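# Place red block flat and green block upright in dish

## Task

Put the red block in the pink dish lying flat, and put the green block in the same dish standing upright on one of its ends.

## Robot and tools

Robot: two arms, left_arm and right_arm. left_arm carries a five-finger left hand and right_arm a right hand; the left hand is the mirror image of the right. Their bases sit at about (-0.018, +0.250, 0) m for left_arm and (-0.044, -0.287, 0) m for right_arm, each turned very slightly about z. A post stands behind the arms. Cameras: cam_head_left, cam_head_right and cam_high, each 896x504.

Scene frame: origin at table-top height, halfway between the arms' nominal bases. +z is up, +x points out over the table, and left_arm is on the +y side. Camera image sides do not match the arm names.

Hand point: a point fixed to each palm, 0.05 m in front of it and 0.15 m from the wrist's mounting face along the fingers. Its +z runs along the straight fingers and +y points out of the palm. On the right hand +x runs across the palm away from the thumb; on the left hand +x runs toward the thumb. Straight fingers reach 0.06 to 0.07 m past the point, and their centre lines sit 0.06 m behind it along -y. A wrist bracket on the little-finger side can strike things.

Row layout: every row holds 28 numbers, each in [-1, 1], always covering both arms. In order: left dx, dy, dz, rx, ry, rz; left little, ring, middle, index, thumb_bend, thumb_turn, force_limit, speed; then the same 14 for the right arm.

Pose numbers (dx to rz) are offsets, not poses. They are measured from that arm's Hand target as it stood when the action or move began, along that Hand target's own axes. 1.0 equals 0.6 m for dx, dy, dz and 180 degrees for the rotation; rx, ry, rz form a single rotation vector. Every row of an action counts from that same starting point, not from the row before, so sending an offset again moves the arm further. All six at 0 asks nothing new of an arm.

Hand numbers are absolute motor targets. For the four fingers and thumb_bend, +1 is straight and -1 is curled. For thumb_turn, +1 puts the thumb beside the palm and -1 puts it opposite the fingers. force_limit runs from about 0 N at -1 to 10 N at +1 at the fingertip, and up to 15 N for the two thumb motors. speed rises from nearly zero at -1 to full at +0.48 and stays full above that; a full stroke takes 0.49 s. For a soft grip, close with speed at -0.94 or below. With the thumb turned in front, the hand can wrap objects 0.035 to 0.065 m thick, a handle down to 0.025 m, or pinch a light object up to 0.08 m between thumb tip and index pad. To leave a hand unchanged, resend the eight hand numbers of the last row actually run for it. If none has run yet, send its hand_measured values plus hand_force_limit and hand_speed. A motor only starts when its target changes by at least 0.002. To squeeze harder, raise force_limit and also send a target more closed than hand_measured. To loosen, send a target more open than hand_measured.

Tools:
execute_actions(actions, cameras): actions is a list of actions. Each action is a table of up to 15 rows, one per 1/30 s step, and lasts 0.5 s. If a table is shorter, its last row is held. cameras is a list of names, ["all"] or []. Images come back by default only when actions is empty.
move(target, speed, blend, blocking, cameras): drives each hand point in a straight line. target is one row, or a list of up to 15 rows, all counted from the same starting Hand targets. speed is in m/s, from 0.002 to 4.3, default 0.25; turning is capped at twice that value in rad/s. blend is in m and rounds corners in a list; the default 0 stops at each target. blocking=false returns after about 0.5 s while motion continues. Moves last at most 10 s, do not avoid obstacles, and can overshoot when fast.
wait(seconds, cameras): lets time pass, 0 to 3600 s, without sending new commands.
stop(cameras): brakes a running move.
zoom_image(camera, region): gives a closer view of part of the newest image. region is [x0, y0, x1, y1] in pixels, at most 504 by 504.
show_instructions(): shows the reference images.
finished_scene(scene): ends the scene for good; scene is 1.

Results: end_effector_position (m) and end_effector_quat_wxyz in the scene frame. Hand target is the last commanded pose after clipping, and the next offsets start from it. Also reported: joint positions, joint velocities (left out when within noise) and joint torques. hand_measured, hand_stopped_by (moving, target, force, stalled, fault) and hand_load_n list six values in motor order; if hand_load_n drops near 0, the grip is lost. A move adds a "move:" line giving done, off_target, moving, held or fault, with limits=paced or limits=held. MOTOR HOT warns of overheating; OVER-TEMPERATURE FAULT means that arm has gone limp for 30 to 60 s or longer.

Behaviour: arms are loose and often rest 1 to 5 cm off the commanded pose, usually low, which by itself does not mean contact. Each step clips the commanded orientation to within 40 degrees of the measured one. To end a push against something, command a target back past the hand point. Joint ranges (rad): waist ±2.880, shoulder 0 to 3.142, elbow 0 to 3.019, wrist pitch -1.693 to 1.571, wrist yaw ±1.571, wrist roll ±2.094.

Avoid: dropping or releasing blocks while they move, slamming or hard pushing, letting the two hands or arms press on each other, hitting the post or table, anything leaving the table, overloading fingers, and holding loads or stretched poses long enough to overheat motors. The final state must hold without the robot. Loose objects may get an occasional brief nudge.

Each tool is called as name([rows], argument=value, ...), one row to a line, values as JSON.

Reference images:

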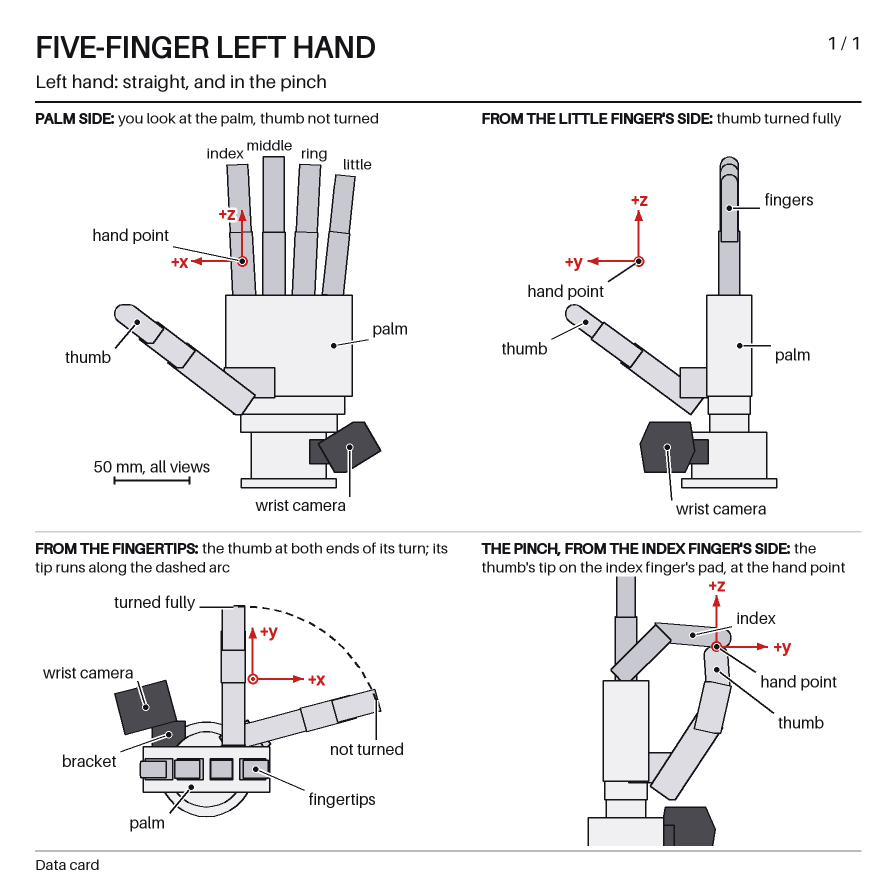

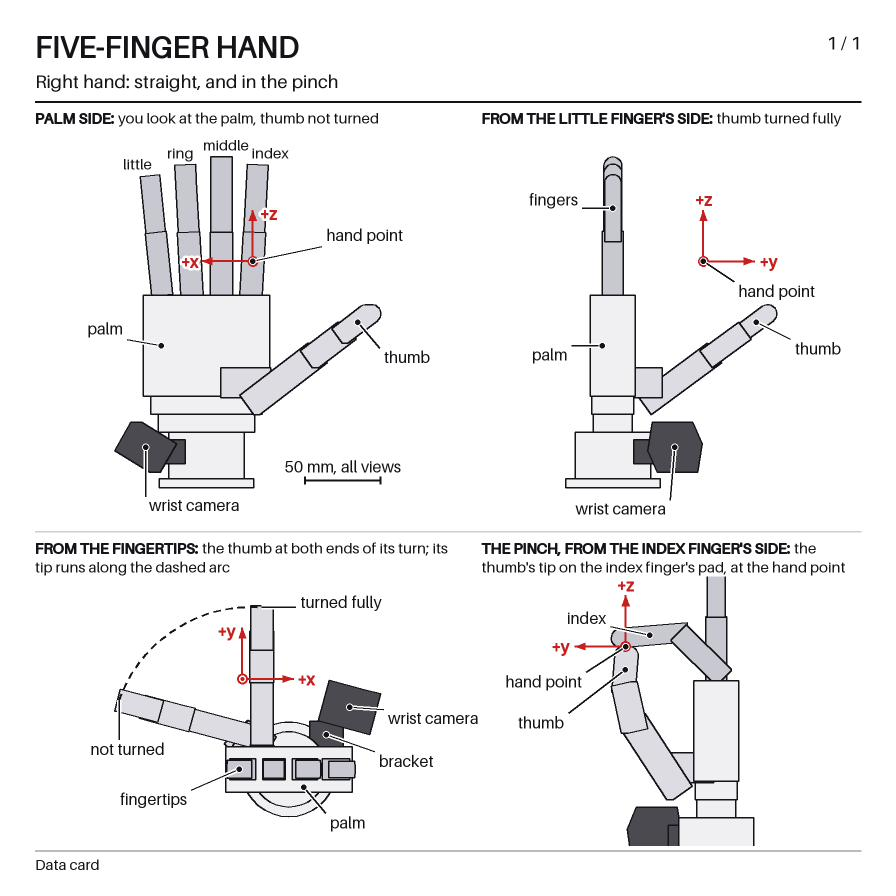

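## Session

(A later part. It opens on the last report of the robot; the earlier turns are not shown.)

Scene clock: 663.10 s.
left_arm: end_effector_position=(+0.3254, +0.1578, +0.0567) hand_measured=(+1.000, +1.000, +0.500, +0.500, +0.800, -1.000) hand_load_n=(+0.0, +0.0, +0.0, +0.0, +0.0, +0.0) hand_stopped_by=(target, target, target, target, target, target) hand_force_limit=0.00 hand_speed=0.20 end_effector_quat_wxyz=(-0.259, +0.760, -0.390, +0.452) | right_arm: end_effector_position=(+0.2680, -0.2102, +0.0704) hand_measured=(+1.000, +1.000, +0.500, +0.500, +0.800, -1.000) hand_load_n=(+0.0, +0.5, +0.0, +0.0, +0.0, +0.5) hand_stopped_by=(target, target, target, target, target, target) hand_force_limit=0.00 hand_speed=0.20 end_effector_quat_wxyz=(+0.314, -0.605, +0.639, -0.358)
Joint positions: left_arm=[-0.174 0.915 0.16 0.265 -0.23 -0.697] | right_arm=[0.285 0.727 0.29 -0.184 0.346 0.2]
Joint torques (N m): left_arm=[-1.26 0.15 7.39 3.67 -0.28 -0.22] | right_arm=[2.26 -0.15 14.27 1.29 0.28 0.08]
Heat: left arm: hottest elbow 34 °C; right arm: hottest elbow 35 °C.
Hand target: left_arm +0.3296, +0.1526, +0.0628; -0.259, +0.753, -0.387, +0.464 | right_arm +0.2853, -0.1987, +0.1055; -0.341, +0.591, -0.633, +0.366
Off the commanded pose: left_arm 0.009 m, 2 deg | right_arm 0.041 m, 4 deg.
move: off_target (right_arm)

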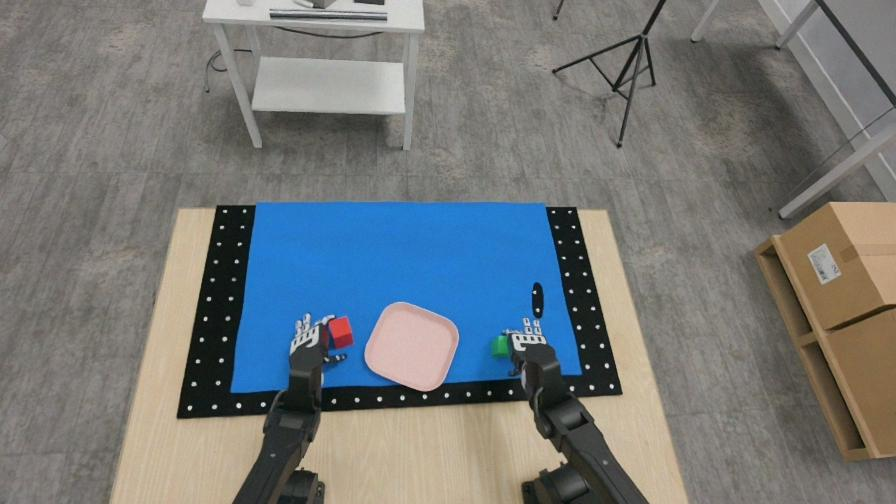

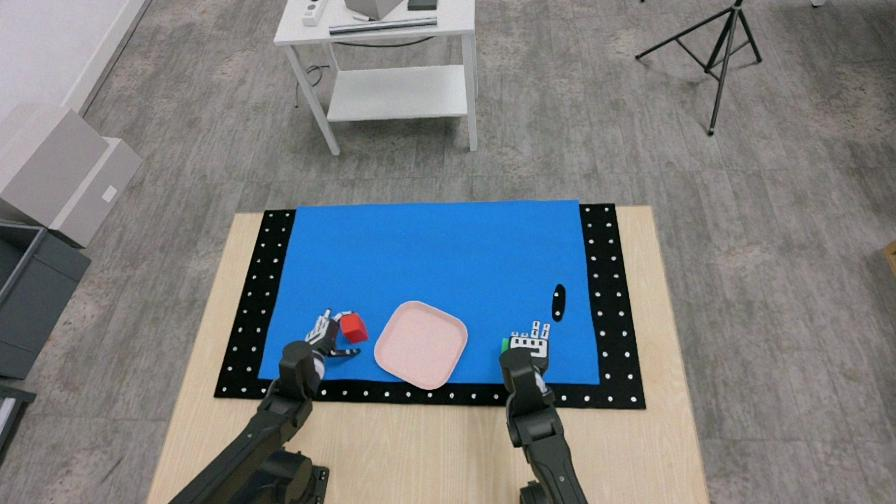

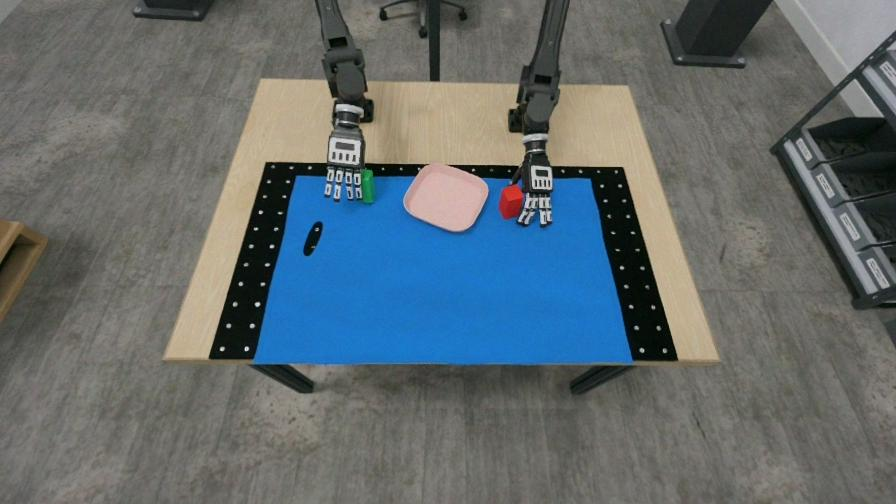

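move([
  [0,0,0,0,0,0,1,1,0.5,0.5,0.8,-1,0,0.2,0,0,0,0,0,0,1,1,1,1,1,-1,0,0.2],
  [0,0,0,0,0,0,1,1,0.5,0.5,0.8,-1,0,0.2,-0.002,-0.08,0.02,0,0,0,1,1,1,1,1,-1,0,0.2],
], speed=0.08, cameras=["cam_high","cam_head_left","cam_head_right"])

zoom_image(camera="cam_high", region=[300, 150, 400, 240])

Scene clock: 678.40 s.
left_arm: end_effector_position=(+0.3254, +0.1578, +0.0567) hand_measured=(+1.000, +1.000, +0.500, +0.500, +0.800, -1.000) hand_load_n=(+0.0, +0.0, +0.0, +0.0, -0.5, +0.0) hand_stopped_by=(target, target, target, target, target, target) hand_force_limit=0.00 hand_speed=0.20 end_effector_quat_wxyz=(-0.259, +0.760, -0.390, +0.452) | right_arm: end_effector_position=(+0.3002, -0.1992, +0.1116) hand_measured=(+1.000, +1.000, +1.000, +1.000, +1.000, -1.000) hand_load_n=(+0.0, -0.5, +0.0, +0.0, +0.0, +0.0) hand_stopped_by=(target, target, target, target, target, target) hand_force_limit=0.00 hand_speed=0.20 end_effector_quat_wxyz=(+0.329, -0.600, +0.638, -0.353)
Joint positions: left_arm=[-0.174 0.915 0.16 0.265 -0.23 -0.697] | right_arm=[0.267 0.788 0.416 -0.223 0.312 0.2]
Joint torques (N m): left_arm=[-1.2 0.09 7.32 3.71 -0.3 -0.22] | right_arm=[0.03 0.32 14.79 1.39 -0.03 -0.22]
Heat: left arm: hottest elbow 34 °C; right arm: hottest elbow 40 °C.
Hand target: left_arm +0.3296, +0.1526, +0.0628; -0.259, +0.753, -0.387, +0.464 | right_arm +0.3197, -0.1999, +0.1410; -0.341, +0.591, -0.633, +0.366
Off the commanded pose: left_arm 0.009 m, 2 deg | right_arm 0.035 m, 2 deg.
move: off_target (right_arm)

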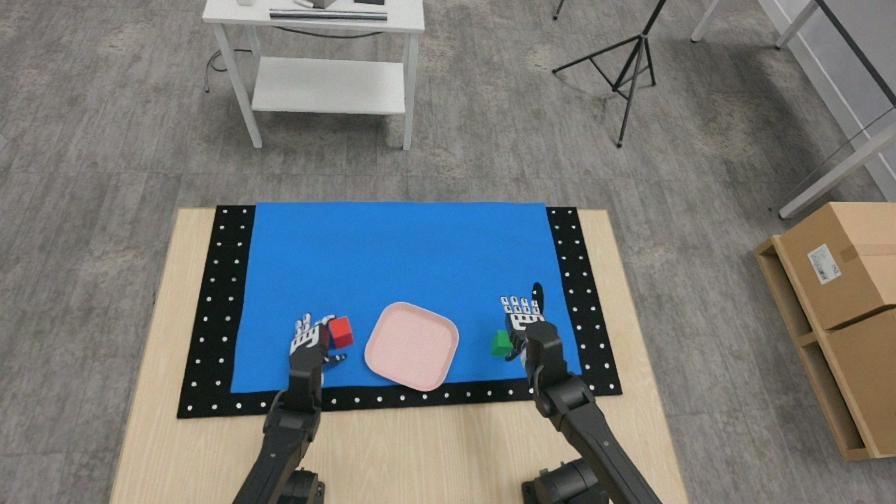

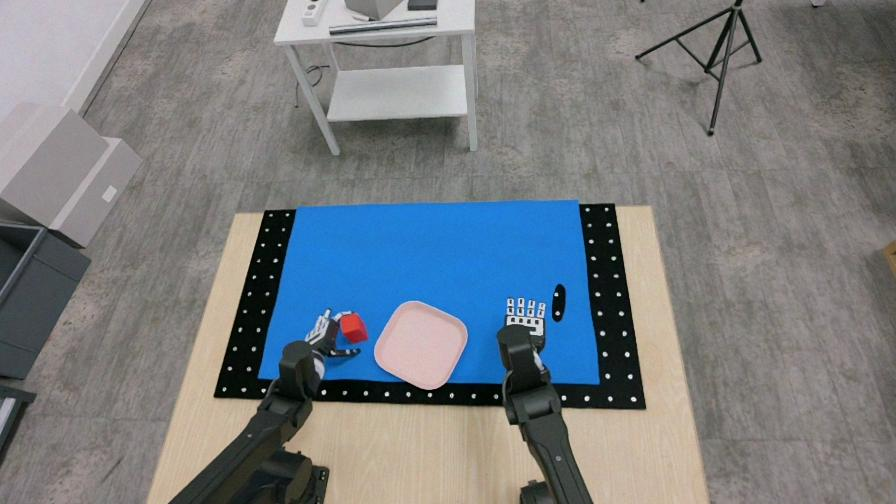

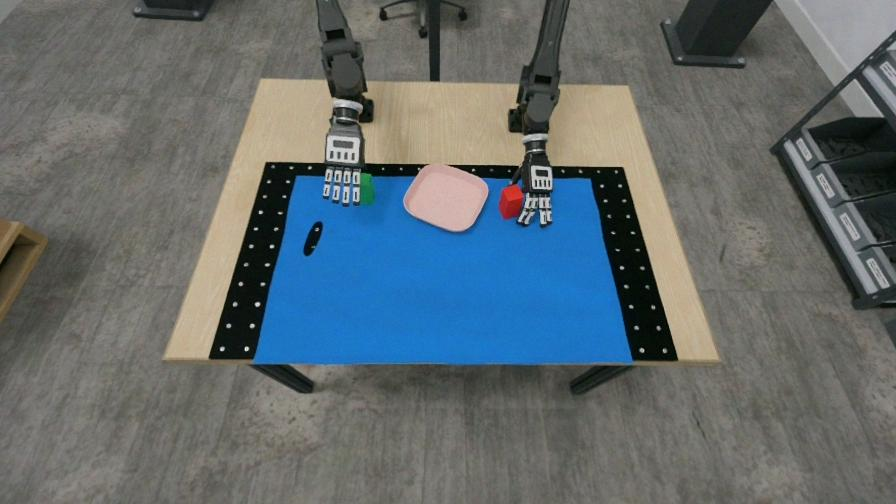

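Scaled by 5.040.

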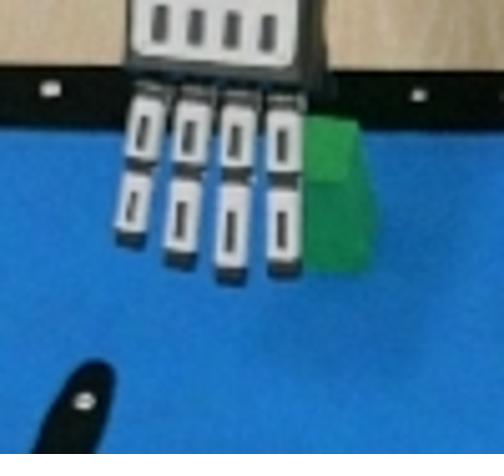

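zoom_image(camera="cam_high", region=[340, 160, 400, 220])

zoom_image(camera="cam_head_left", region=[470, 310, 530, 370])

Scaled by 8.400.

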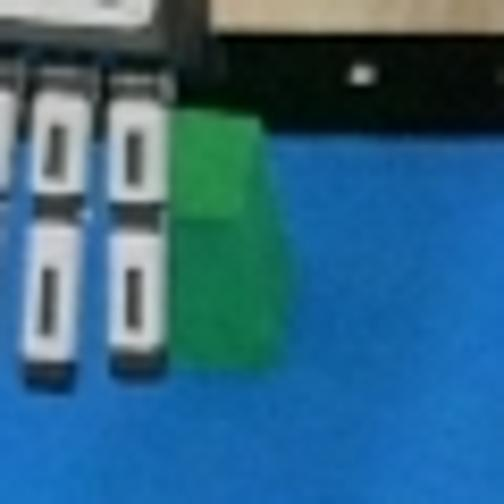

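Scaled by 8.400.

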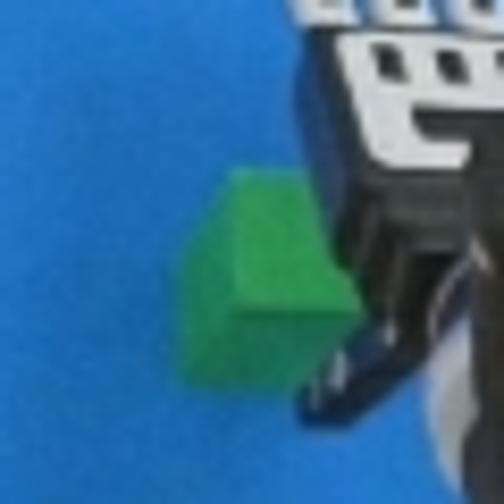

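move(target=[0,0,0,0,0,0,1,1,-0.1,-0.1,0.2,-1,-0.3,-0.9,0.0035,0.0625,-0.0215,0,0,0,1,1,1,1,1,-1,0,0.2], speed=0.08, cameras=["cam_high","cam_head_left","cam_head_right"])

zoom_image(camera="cam_high", region=[480, 160, 580, 240])

zoom_image(camera="cam_head_right", region=[290, 280, 390, 380])

Scene clock: 759.67 s.
left_arm: end_effector_position=(+0.3279, +0.1584, +0.0601) hand_measured=(+1.000, +1.000, +0.074, +0.046, +0.578, -1.000) hand_load_n=(+0.0, +0.0, +2.5, +5.5, +8.0, -1.5) hand_stopped_by=(target, target, force, force, force, target) hand_force_limit=-0.30 hand_speed=-0.90 end_effector_quat_wxyz=(-0.262, +0.758, -0.385, +0.457) | right_arm: end_effector_position=(+0.2934, -0.2039, +0.1155) hand_measured=(+1.000, +1.000, +1.000, +1.000, +1.000, -1.000) hand_load_n=(+0.0, +0.0, -0.5, +0.0, +0.0, +0.0) hand_stopped_by=(target, target, target, target, target, target) hand_force_limit=0.00 hand_speed=0.20 end_effector_quat_wxyz=(+0.336, -0.591, +0.636, -0.366)
Joint positions: left_arm=[-0.174 0.915 0.16 0.279 -0.236 -0.7] | right_arm=[0.273 0.733 0.39 -0.223 0.335 0.2]
Joint torques (N m): left_arm=[-1.2 0.15 7.32 3.15 -0.22 -0.18] | right_arm=[2.26 -0.79 8.99 1.96 0.33 0.01]
Heat: left arm: hottest elbow 33 °C; right arm: hottest elbow 46 °C.
Hand target: left_arm +0.3296, +0.1526, +0.0628; -0.259, +0.753, -0.387, +0.464 | right_arm +0.2897, -0.1999, +0.1150; -0.341, +0.591, -0.633, +0.366
Off the commanded pose: left_arm 0.007 m, 1 deg | right_arm 0.005 m, 1 deg.
move: done

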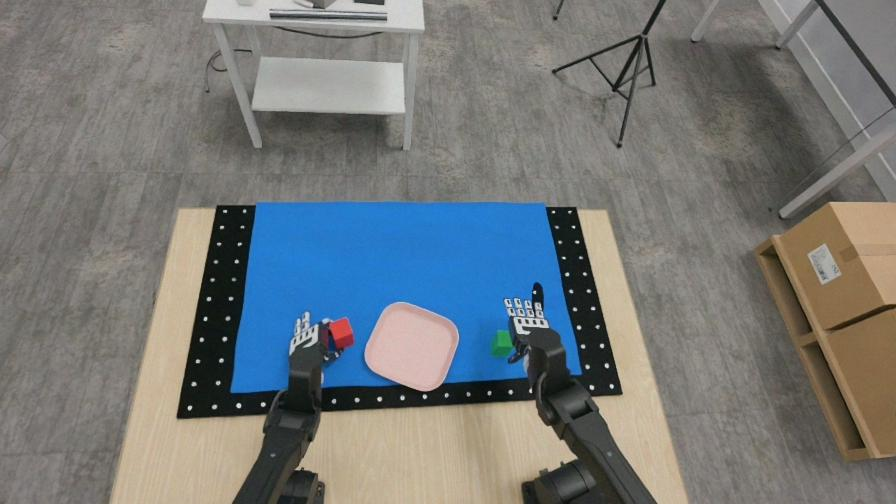

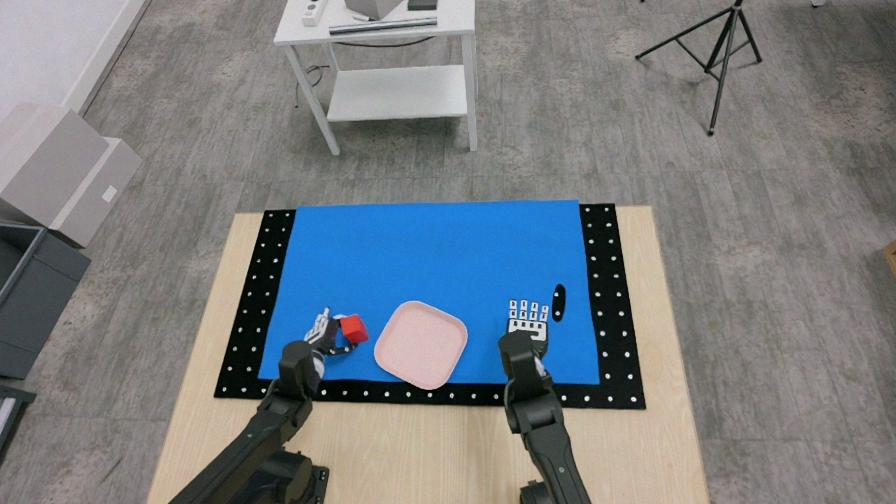

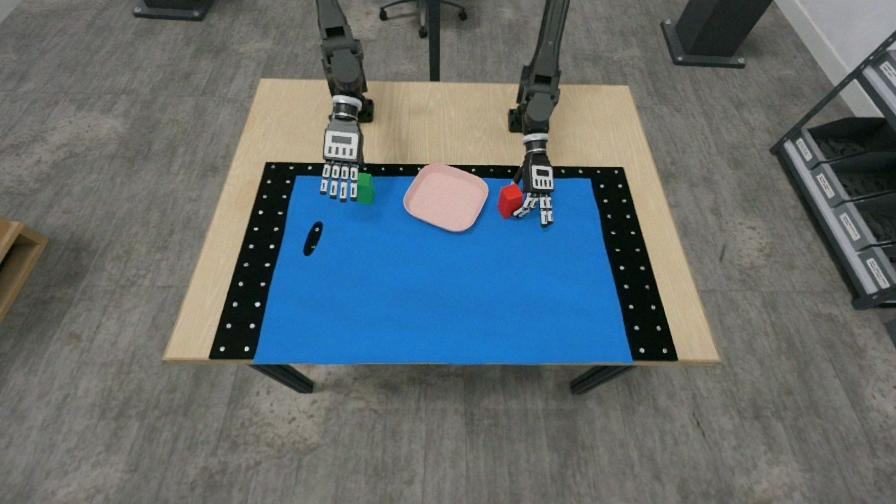

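Scaled by 5.040.

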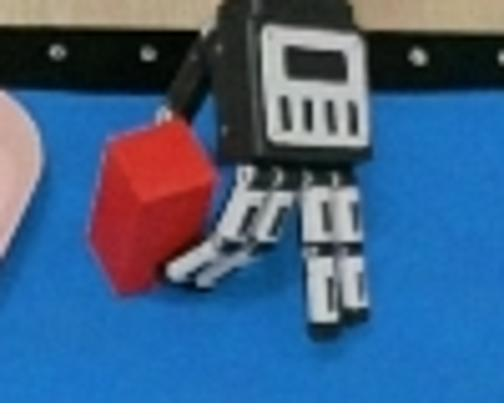

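Scaled by 5.040.

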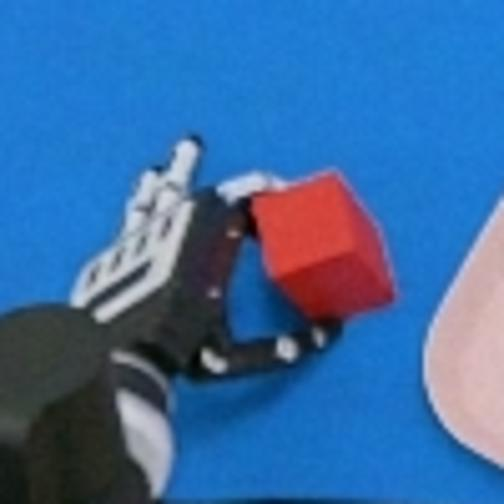

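move(target=[0.0833,-0.125,-0.0722,0,0,0,1,1,-0.1,-0.1,0.2,-1,-0.3,-0.9,-0.0062,0.119,0.0335,0,0,0,1,1,1,1,1,-1,0,0.2], speed=0.06, cameras=["cam_high","cam_head_left","cam_head_right"])

zoom_image(camera="cam_high", region=[480, 140, 580, 240])

zoom_image(camera="cam_high", region=[300, 150, 400, 230])

Scene clock: 784.97 s.
left_arm: end_effector_position=(+0.3180, +0.1589, +0.1275) hand_measured=(+1.000, +1.000, +0.074, +0.046, +0.578, -1.000) hand_load_n=(+0.0, +0.0, +2.5, +5.0, +8.0, -1.5) hand_stopped_by=(target, target, force, force, force, target) hand_force_limit=-0.30 hand_speed=-0.90 end_effector_quat_wxyz=(-0.256, +0.764, -0.397, +0.439) | right_arm: end_effector_position=(+0.2814, -0.2008, +0.0603) hand_measured=(+1.000, +1.000, +1.000, +1.000, +1.000, -1.000) hand_load_n=(+0.0, -0.5, +0.0, +0.0, -0.5, +0.0) hand_stopped_by=(target, target, target, target, target, target) hand_force_limit=0.00 hand_speed=0.20 end_effector_quat_wxyz=(+0.346, -0.580, +0.632, -0.379)
Joint positions: left_arm=[-0.176 0.641 0.312 -0.19 -0.23 -0.693] | right_arm=[0.324 0.804 0.232 0.034 0.393 0.223]
Joint torques (N m): left_arm=[-1.49 -0.32 13.38 1.72 -0.19 -0.21] | right_arm=[2.55 1.67 6.79 2.33 0.16 0.09]
Heat: left arm: hottest elbow 34 °C; right arm: hottest elbow 42 °C.
Hand target: left_arm +0.3297, +0.1526, +0.1628; -0.259, +0.753, -0.387, +0.464 | right_arm +0.2717, -0.1951, +0.0431; -0.341, +0.591, -0.633, +0.366
Off the commanded pose: left_arm 0.038 m, 3 deg | right_arm 0.021 m, 2 deg.
move: off_target (left_arm, right_arm)

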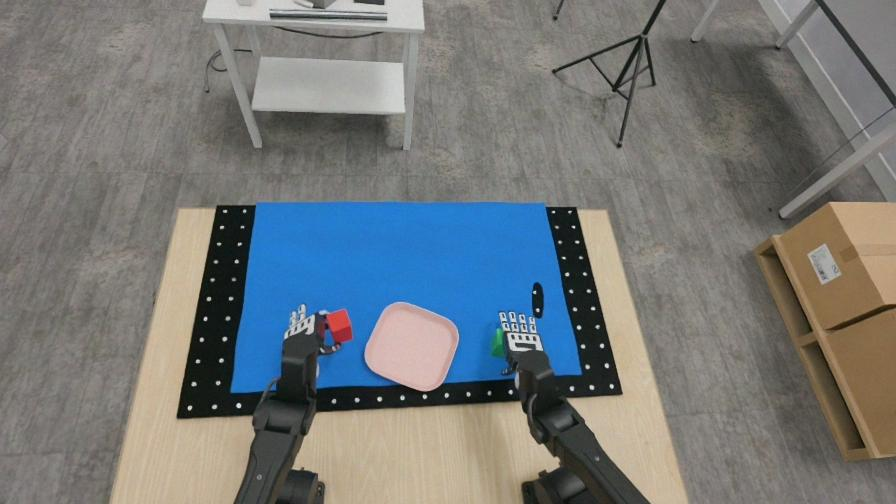

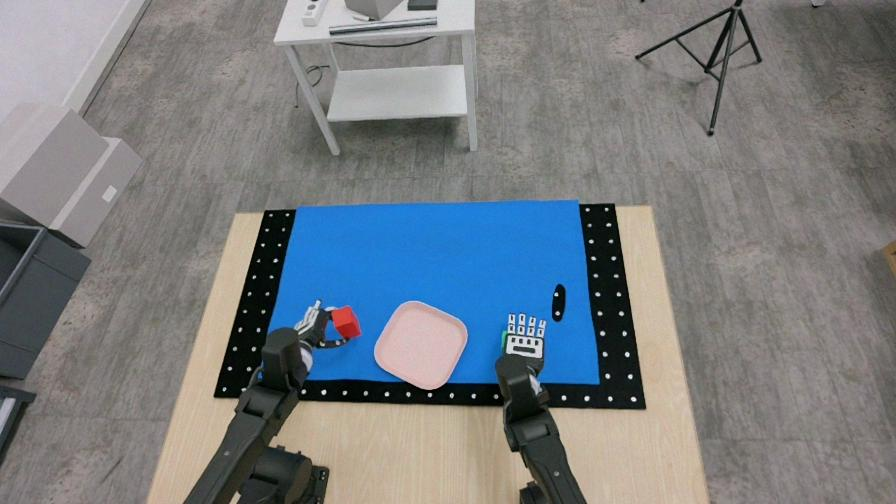

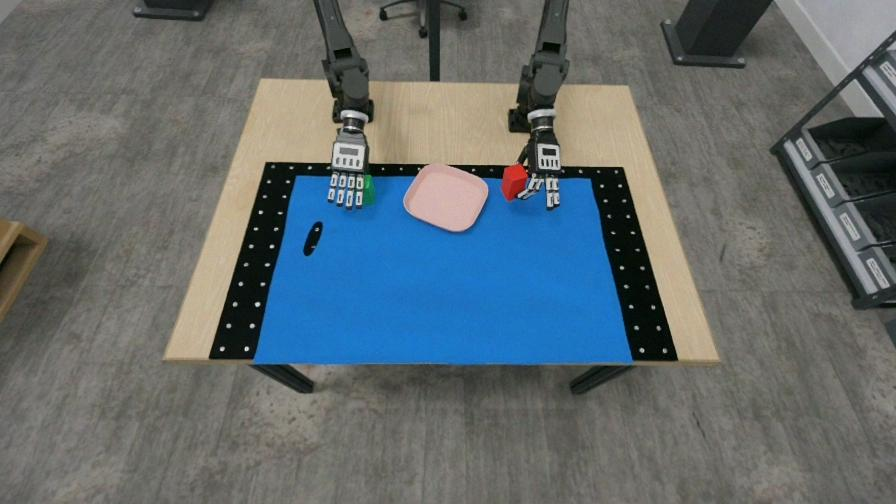

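Scaled by 5.040.

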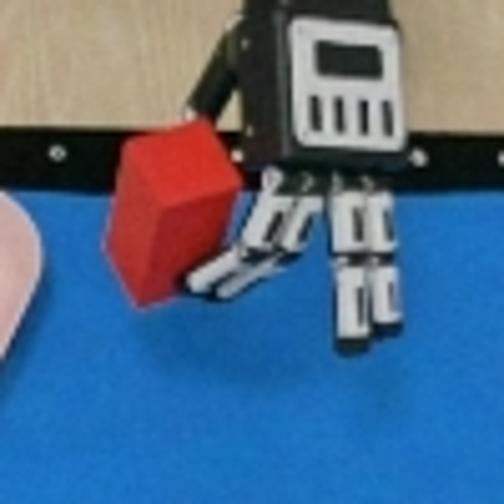

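Scaled by 5.040.

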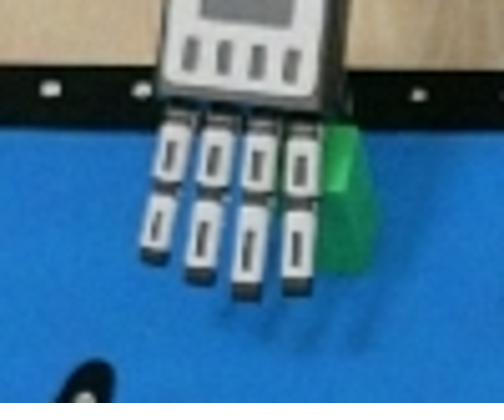

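move(target=[0.2485,0.155,-0.028,0.0568,0.0106,0.5151,1,1,-0.1,-0.1,0.2,-1,-0.3,-0.9,0,0,0,0,0,0,1,1,0.3,0.3,0.7,-1,-0.3,-0.5], speed=0.12, cameras=["cam_high","cam_head_left","cam_head_right"])

zoom_image(camera="cam_high", region=[380, 120, 560, 240])

zoom_image(camera="cam_high", region=[300, 150, 400, 230])

zoom_image(camera="cam_head_left", region=[320, 260, 560, 400])

Scene clock: 902.13 s.
left_arm: end_effector_position=(+0.3123, -0.0036, +0.1514) hand_measured=(+1.000, +1.000, +0.074, +0.046, +0.578, -1.000) hand_load_n=(+0.0, +0.0, +2.0, +5.5, +8.5, -1.0) hand_stopped_by=(target, target, force, force, force, target) hand_force_limit=-0.30 hand_speed=-0.90 end_effector_quat_wxyz=(+0.557, -0.203, +0.791, -0.151) | right_arm: end_effector_position=(+0.2776, -0.1999, +0.0530) hand_measured=(+1.000, +1.000, +0.300, +0.300, +0.700, -1.000) hand_load_n=(+0.0, +0.0, +0.0, +0.0, +0.0, +0.0) hand_stopped_by=(target, target, target, target, target, target) hand_force_limit=-0.30 hand_speed=-0.50 end_effector_quat_wxyz=(+0.343, -0.584, +0.633, -0.374)
Joint positions: left_arm=[-1.007 1.188 0.651 -0.069 -0.943 0.544] | right_arm=[0.327 0.814 0.221 0.041 0.388 0.227]
Joint torques (N m): left_arm=[-1.38 -3.78 11.95 3.22 -0.78 0.1] | right_arm=[2.32 1.38 7.62 2.21 0.11 0.06]
Heat: left arm: hottest elbow 42 °C; right arm: hottest elbow 36 °C.
Hand target: left_arm +0.3228, -0.0234, +0.1747; +0.568, -0.210, +0.777, -0.174 | right_arm +0.2717, -0.1951, +0.0431; -0.341, +0.591, -0.633, +0.366
Off the commanded pose: left_arm 0.032 m, 3 deg | right_arm 0.012 m, 1 deg.
move: off_target (left_arm)

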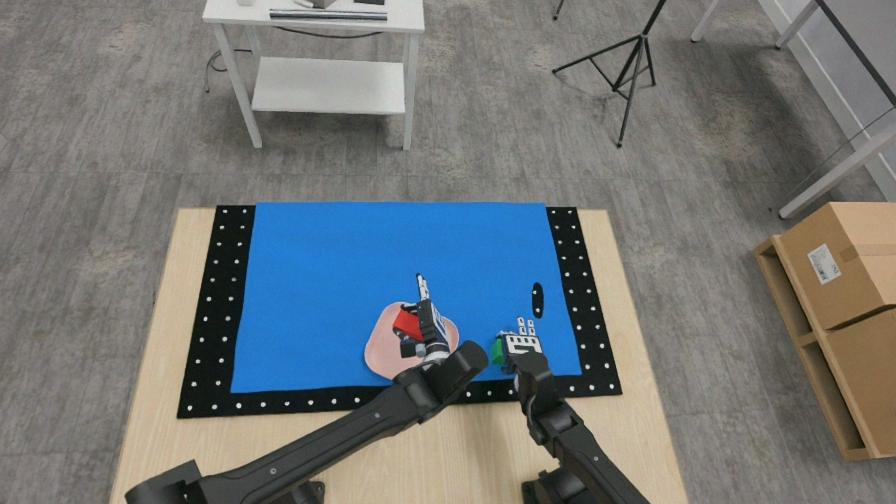

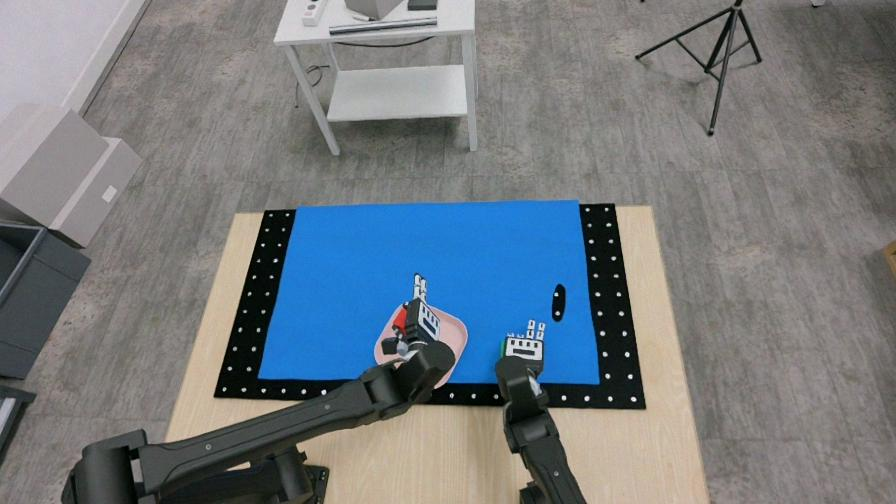

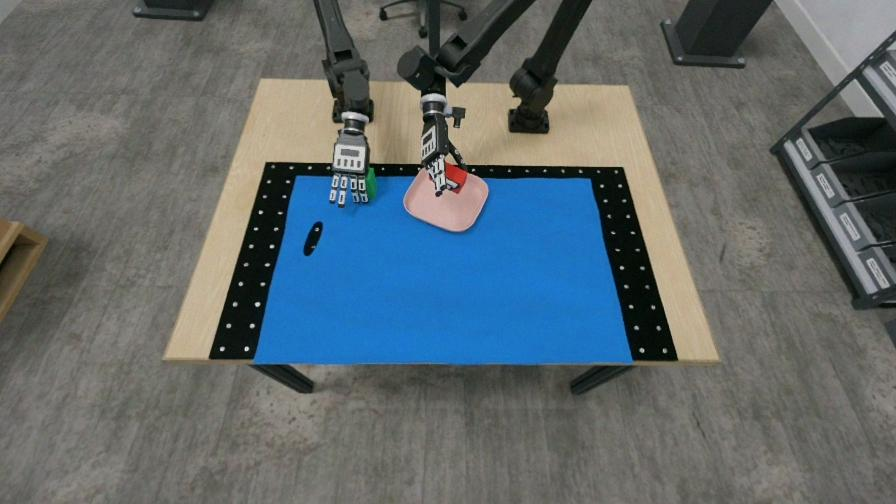

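Scaled by 2.800.

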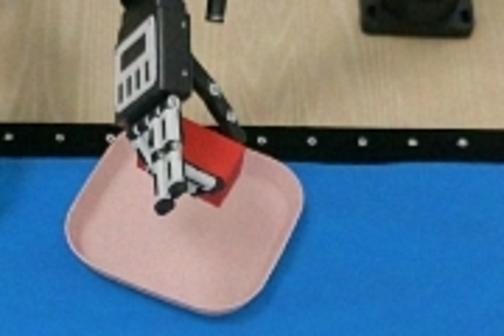

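Scaled by 5.040.

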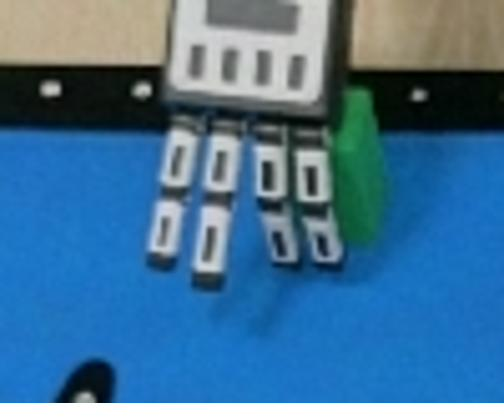

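Scaled by 2.100.

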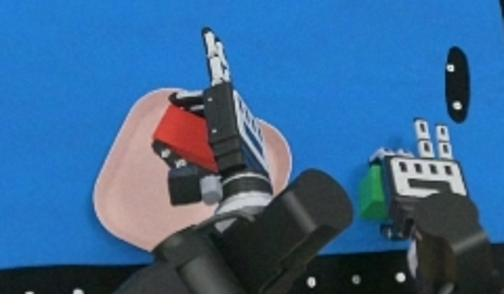

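zoom_image(camera="cam_head_left", region=[470, 310, 550, 390])

zoom_image(camera="cam_high", region=[330, 150, 400, 220])

zoom_image(camera="cam_head_right", region=[480, 310, 560, 390])

Scaled by 6.300.

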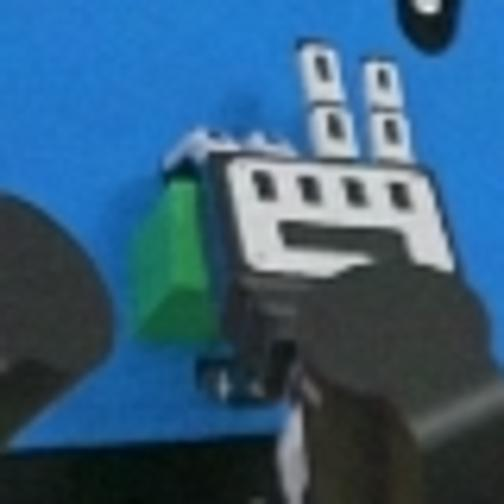

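Scaled by 7.200.

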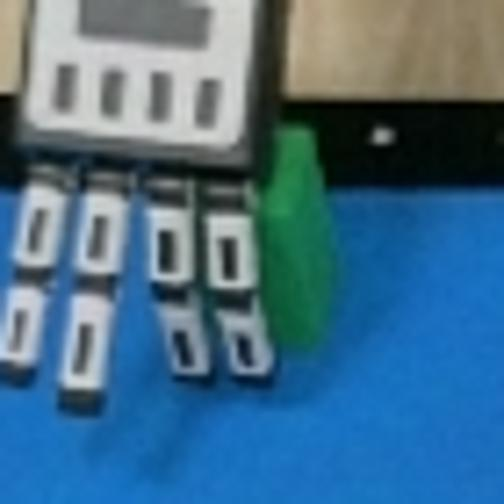

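Scaled by 6.300.

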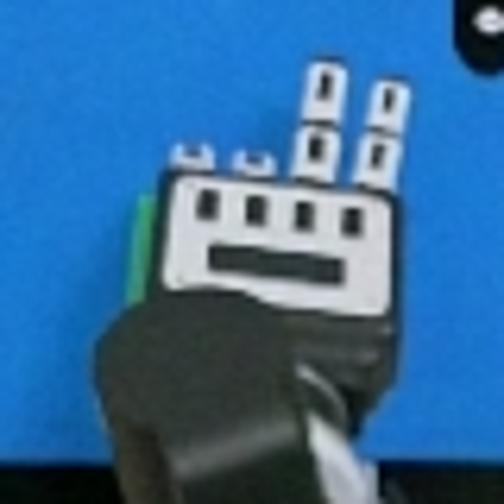

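move([
  [0,0,0,0,0,0,1,1,-0.1,-0.1,0.2,-1,-0.3,-0.9,0,0,0,0,0,0,1,1,0.5,0.5,1,-1,-0.3,0.2],
  [0,0,0,0,0,0,1,1,-0.1,-0.1,0.2,-1,-0.3,-0.9,0.0021,0.0121,-0.0276,0,0,0,1,1,0.5,0.5,1,-1,-0.3,0.2],
], speed=0.06, cameras=["cam_high","cam_head_left","cam_head_right"])

zoom_image(camera="cam_high", region=[330, 150, 400, 220])

zoom_image(camera="cam_head_left", region=[470, 310, 550, 390])

Scene clock: 972.90 s.
left_arm: end_effector_position=(+0.3123, -0.0036, +0.1514) hand_measured=(+1.000, +1.000, +0.074, +0.046, +0.578, -1.000) hand_load_n=(+0.0, +0.0, +2.0, +5.5, +8.0, -1.0) hand_stopped_by=(target, target, force, force, force, target) hand_force_limit=-0.30 hand_speed=-0.90 end_effector_quat_wxyz=(+0.557, -0.203, +0.791, -0.151) | right_arm: end_effector_position=(+0.2648, -0.1968, +0.0554) hand_measured=(+1.000, +1.000, +0.500, +0.500, +1.000, -1.000) hand_load_n=(+0.0, +0.0, +0.0, +0.0, +0.0, +0.0) hand_stopped_by=(target, target, target, target, target, target) hand_force_limit=-0.30 hand_speed=0.20 end_effector_quat_wxyz=(+0.348, -0.584, +0.631, -0.374)
Joint positions: left_arm=[-1.007 1.188 0.651 -0.069 -0.943 0.544] | right_arm=[0.363 0.739 0.201 -0.012 0.415 0.246]
Joint torques (N m): left_arm=[-1.26 -4.01 11.9 3.44 -0.78 0.07] | right_arm=[2.37 0.44 7.47 1.11 0.29 0.09]
Heat: left arm: hottest elbow 45 °C; right arm: hottest elbow 36 °C.
Hand target: left_arm +0.3228, -0.0234, +0.1747; +0.568, -0.210, +0.777, -0.174 | right_arm +0.2537, -0.1951, +0.0451; -0.341, +0.591, -0.633, +0.366
Off the commanded pose: left_arm 0.032 m, 3 deg | right_arm 0.015 m, 1 deg.
move: off_target (right_arm)

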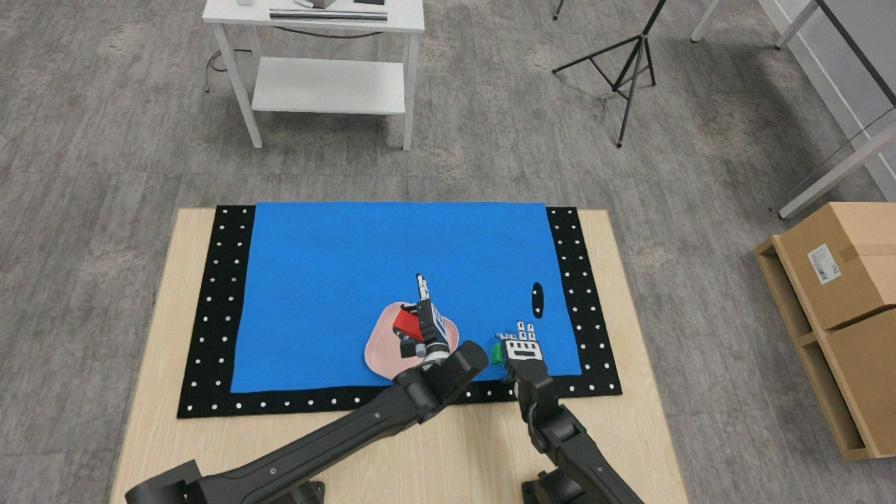

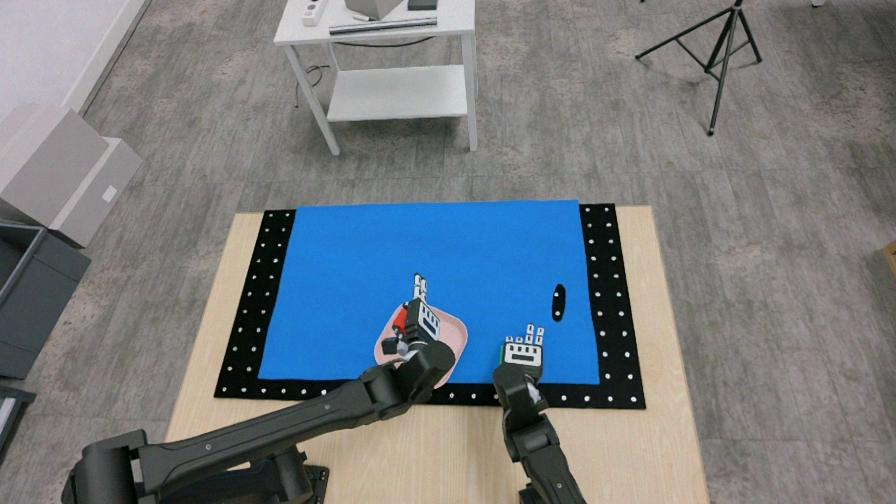

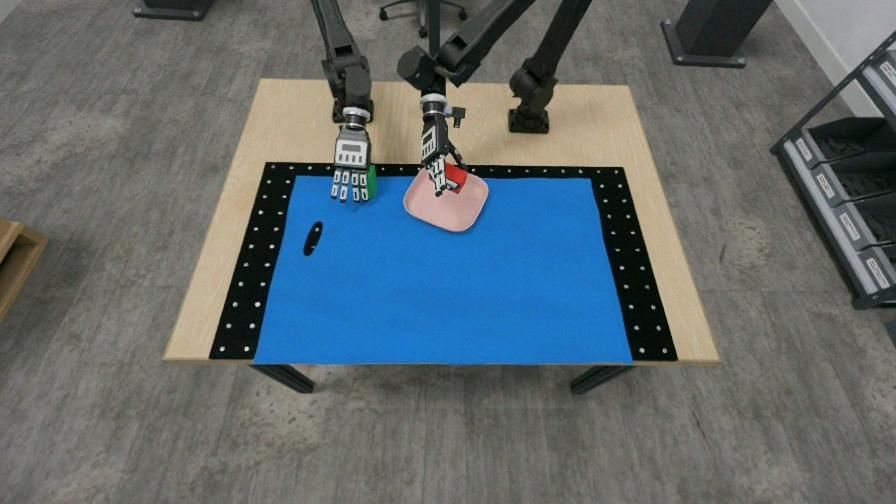

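Scaled by 7.200.

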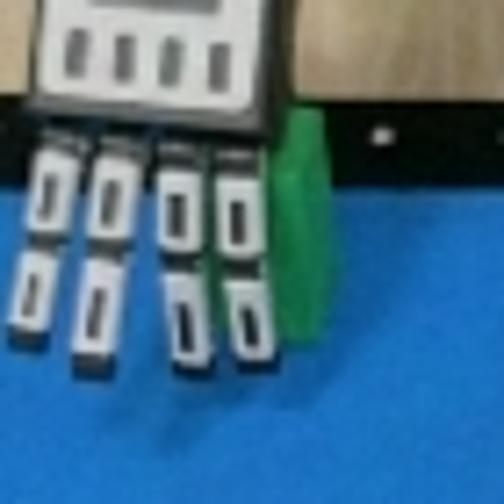

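Scaled by 6.300.

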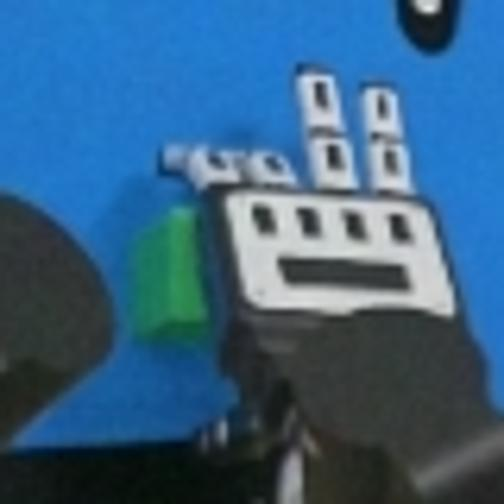

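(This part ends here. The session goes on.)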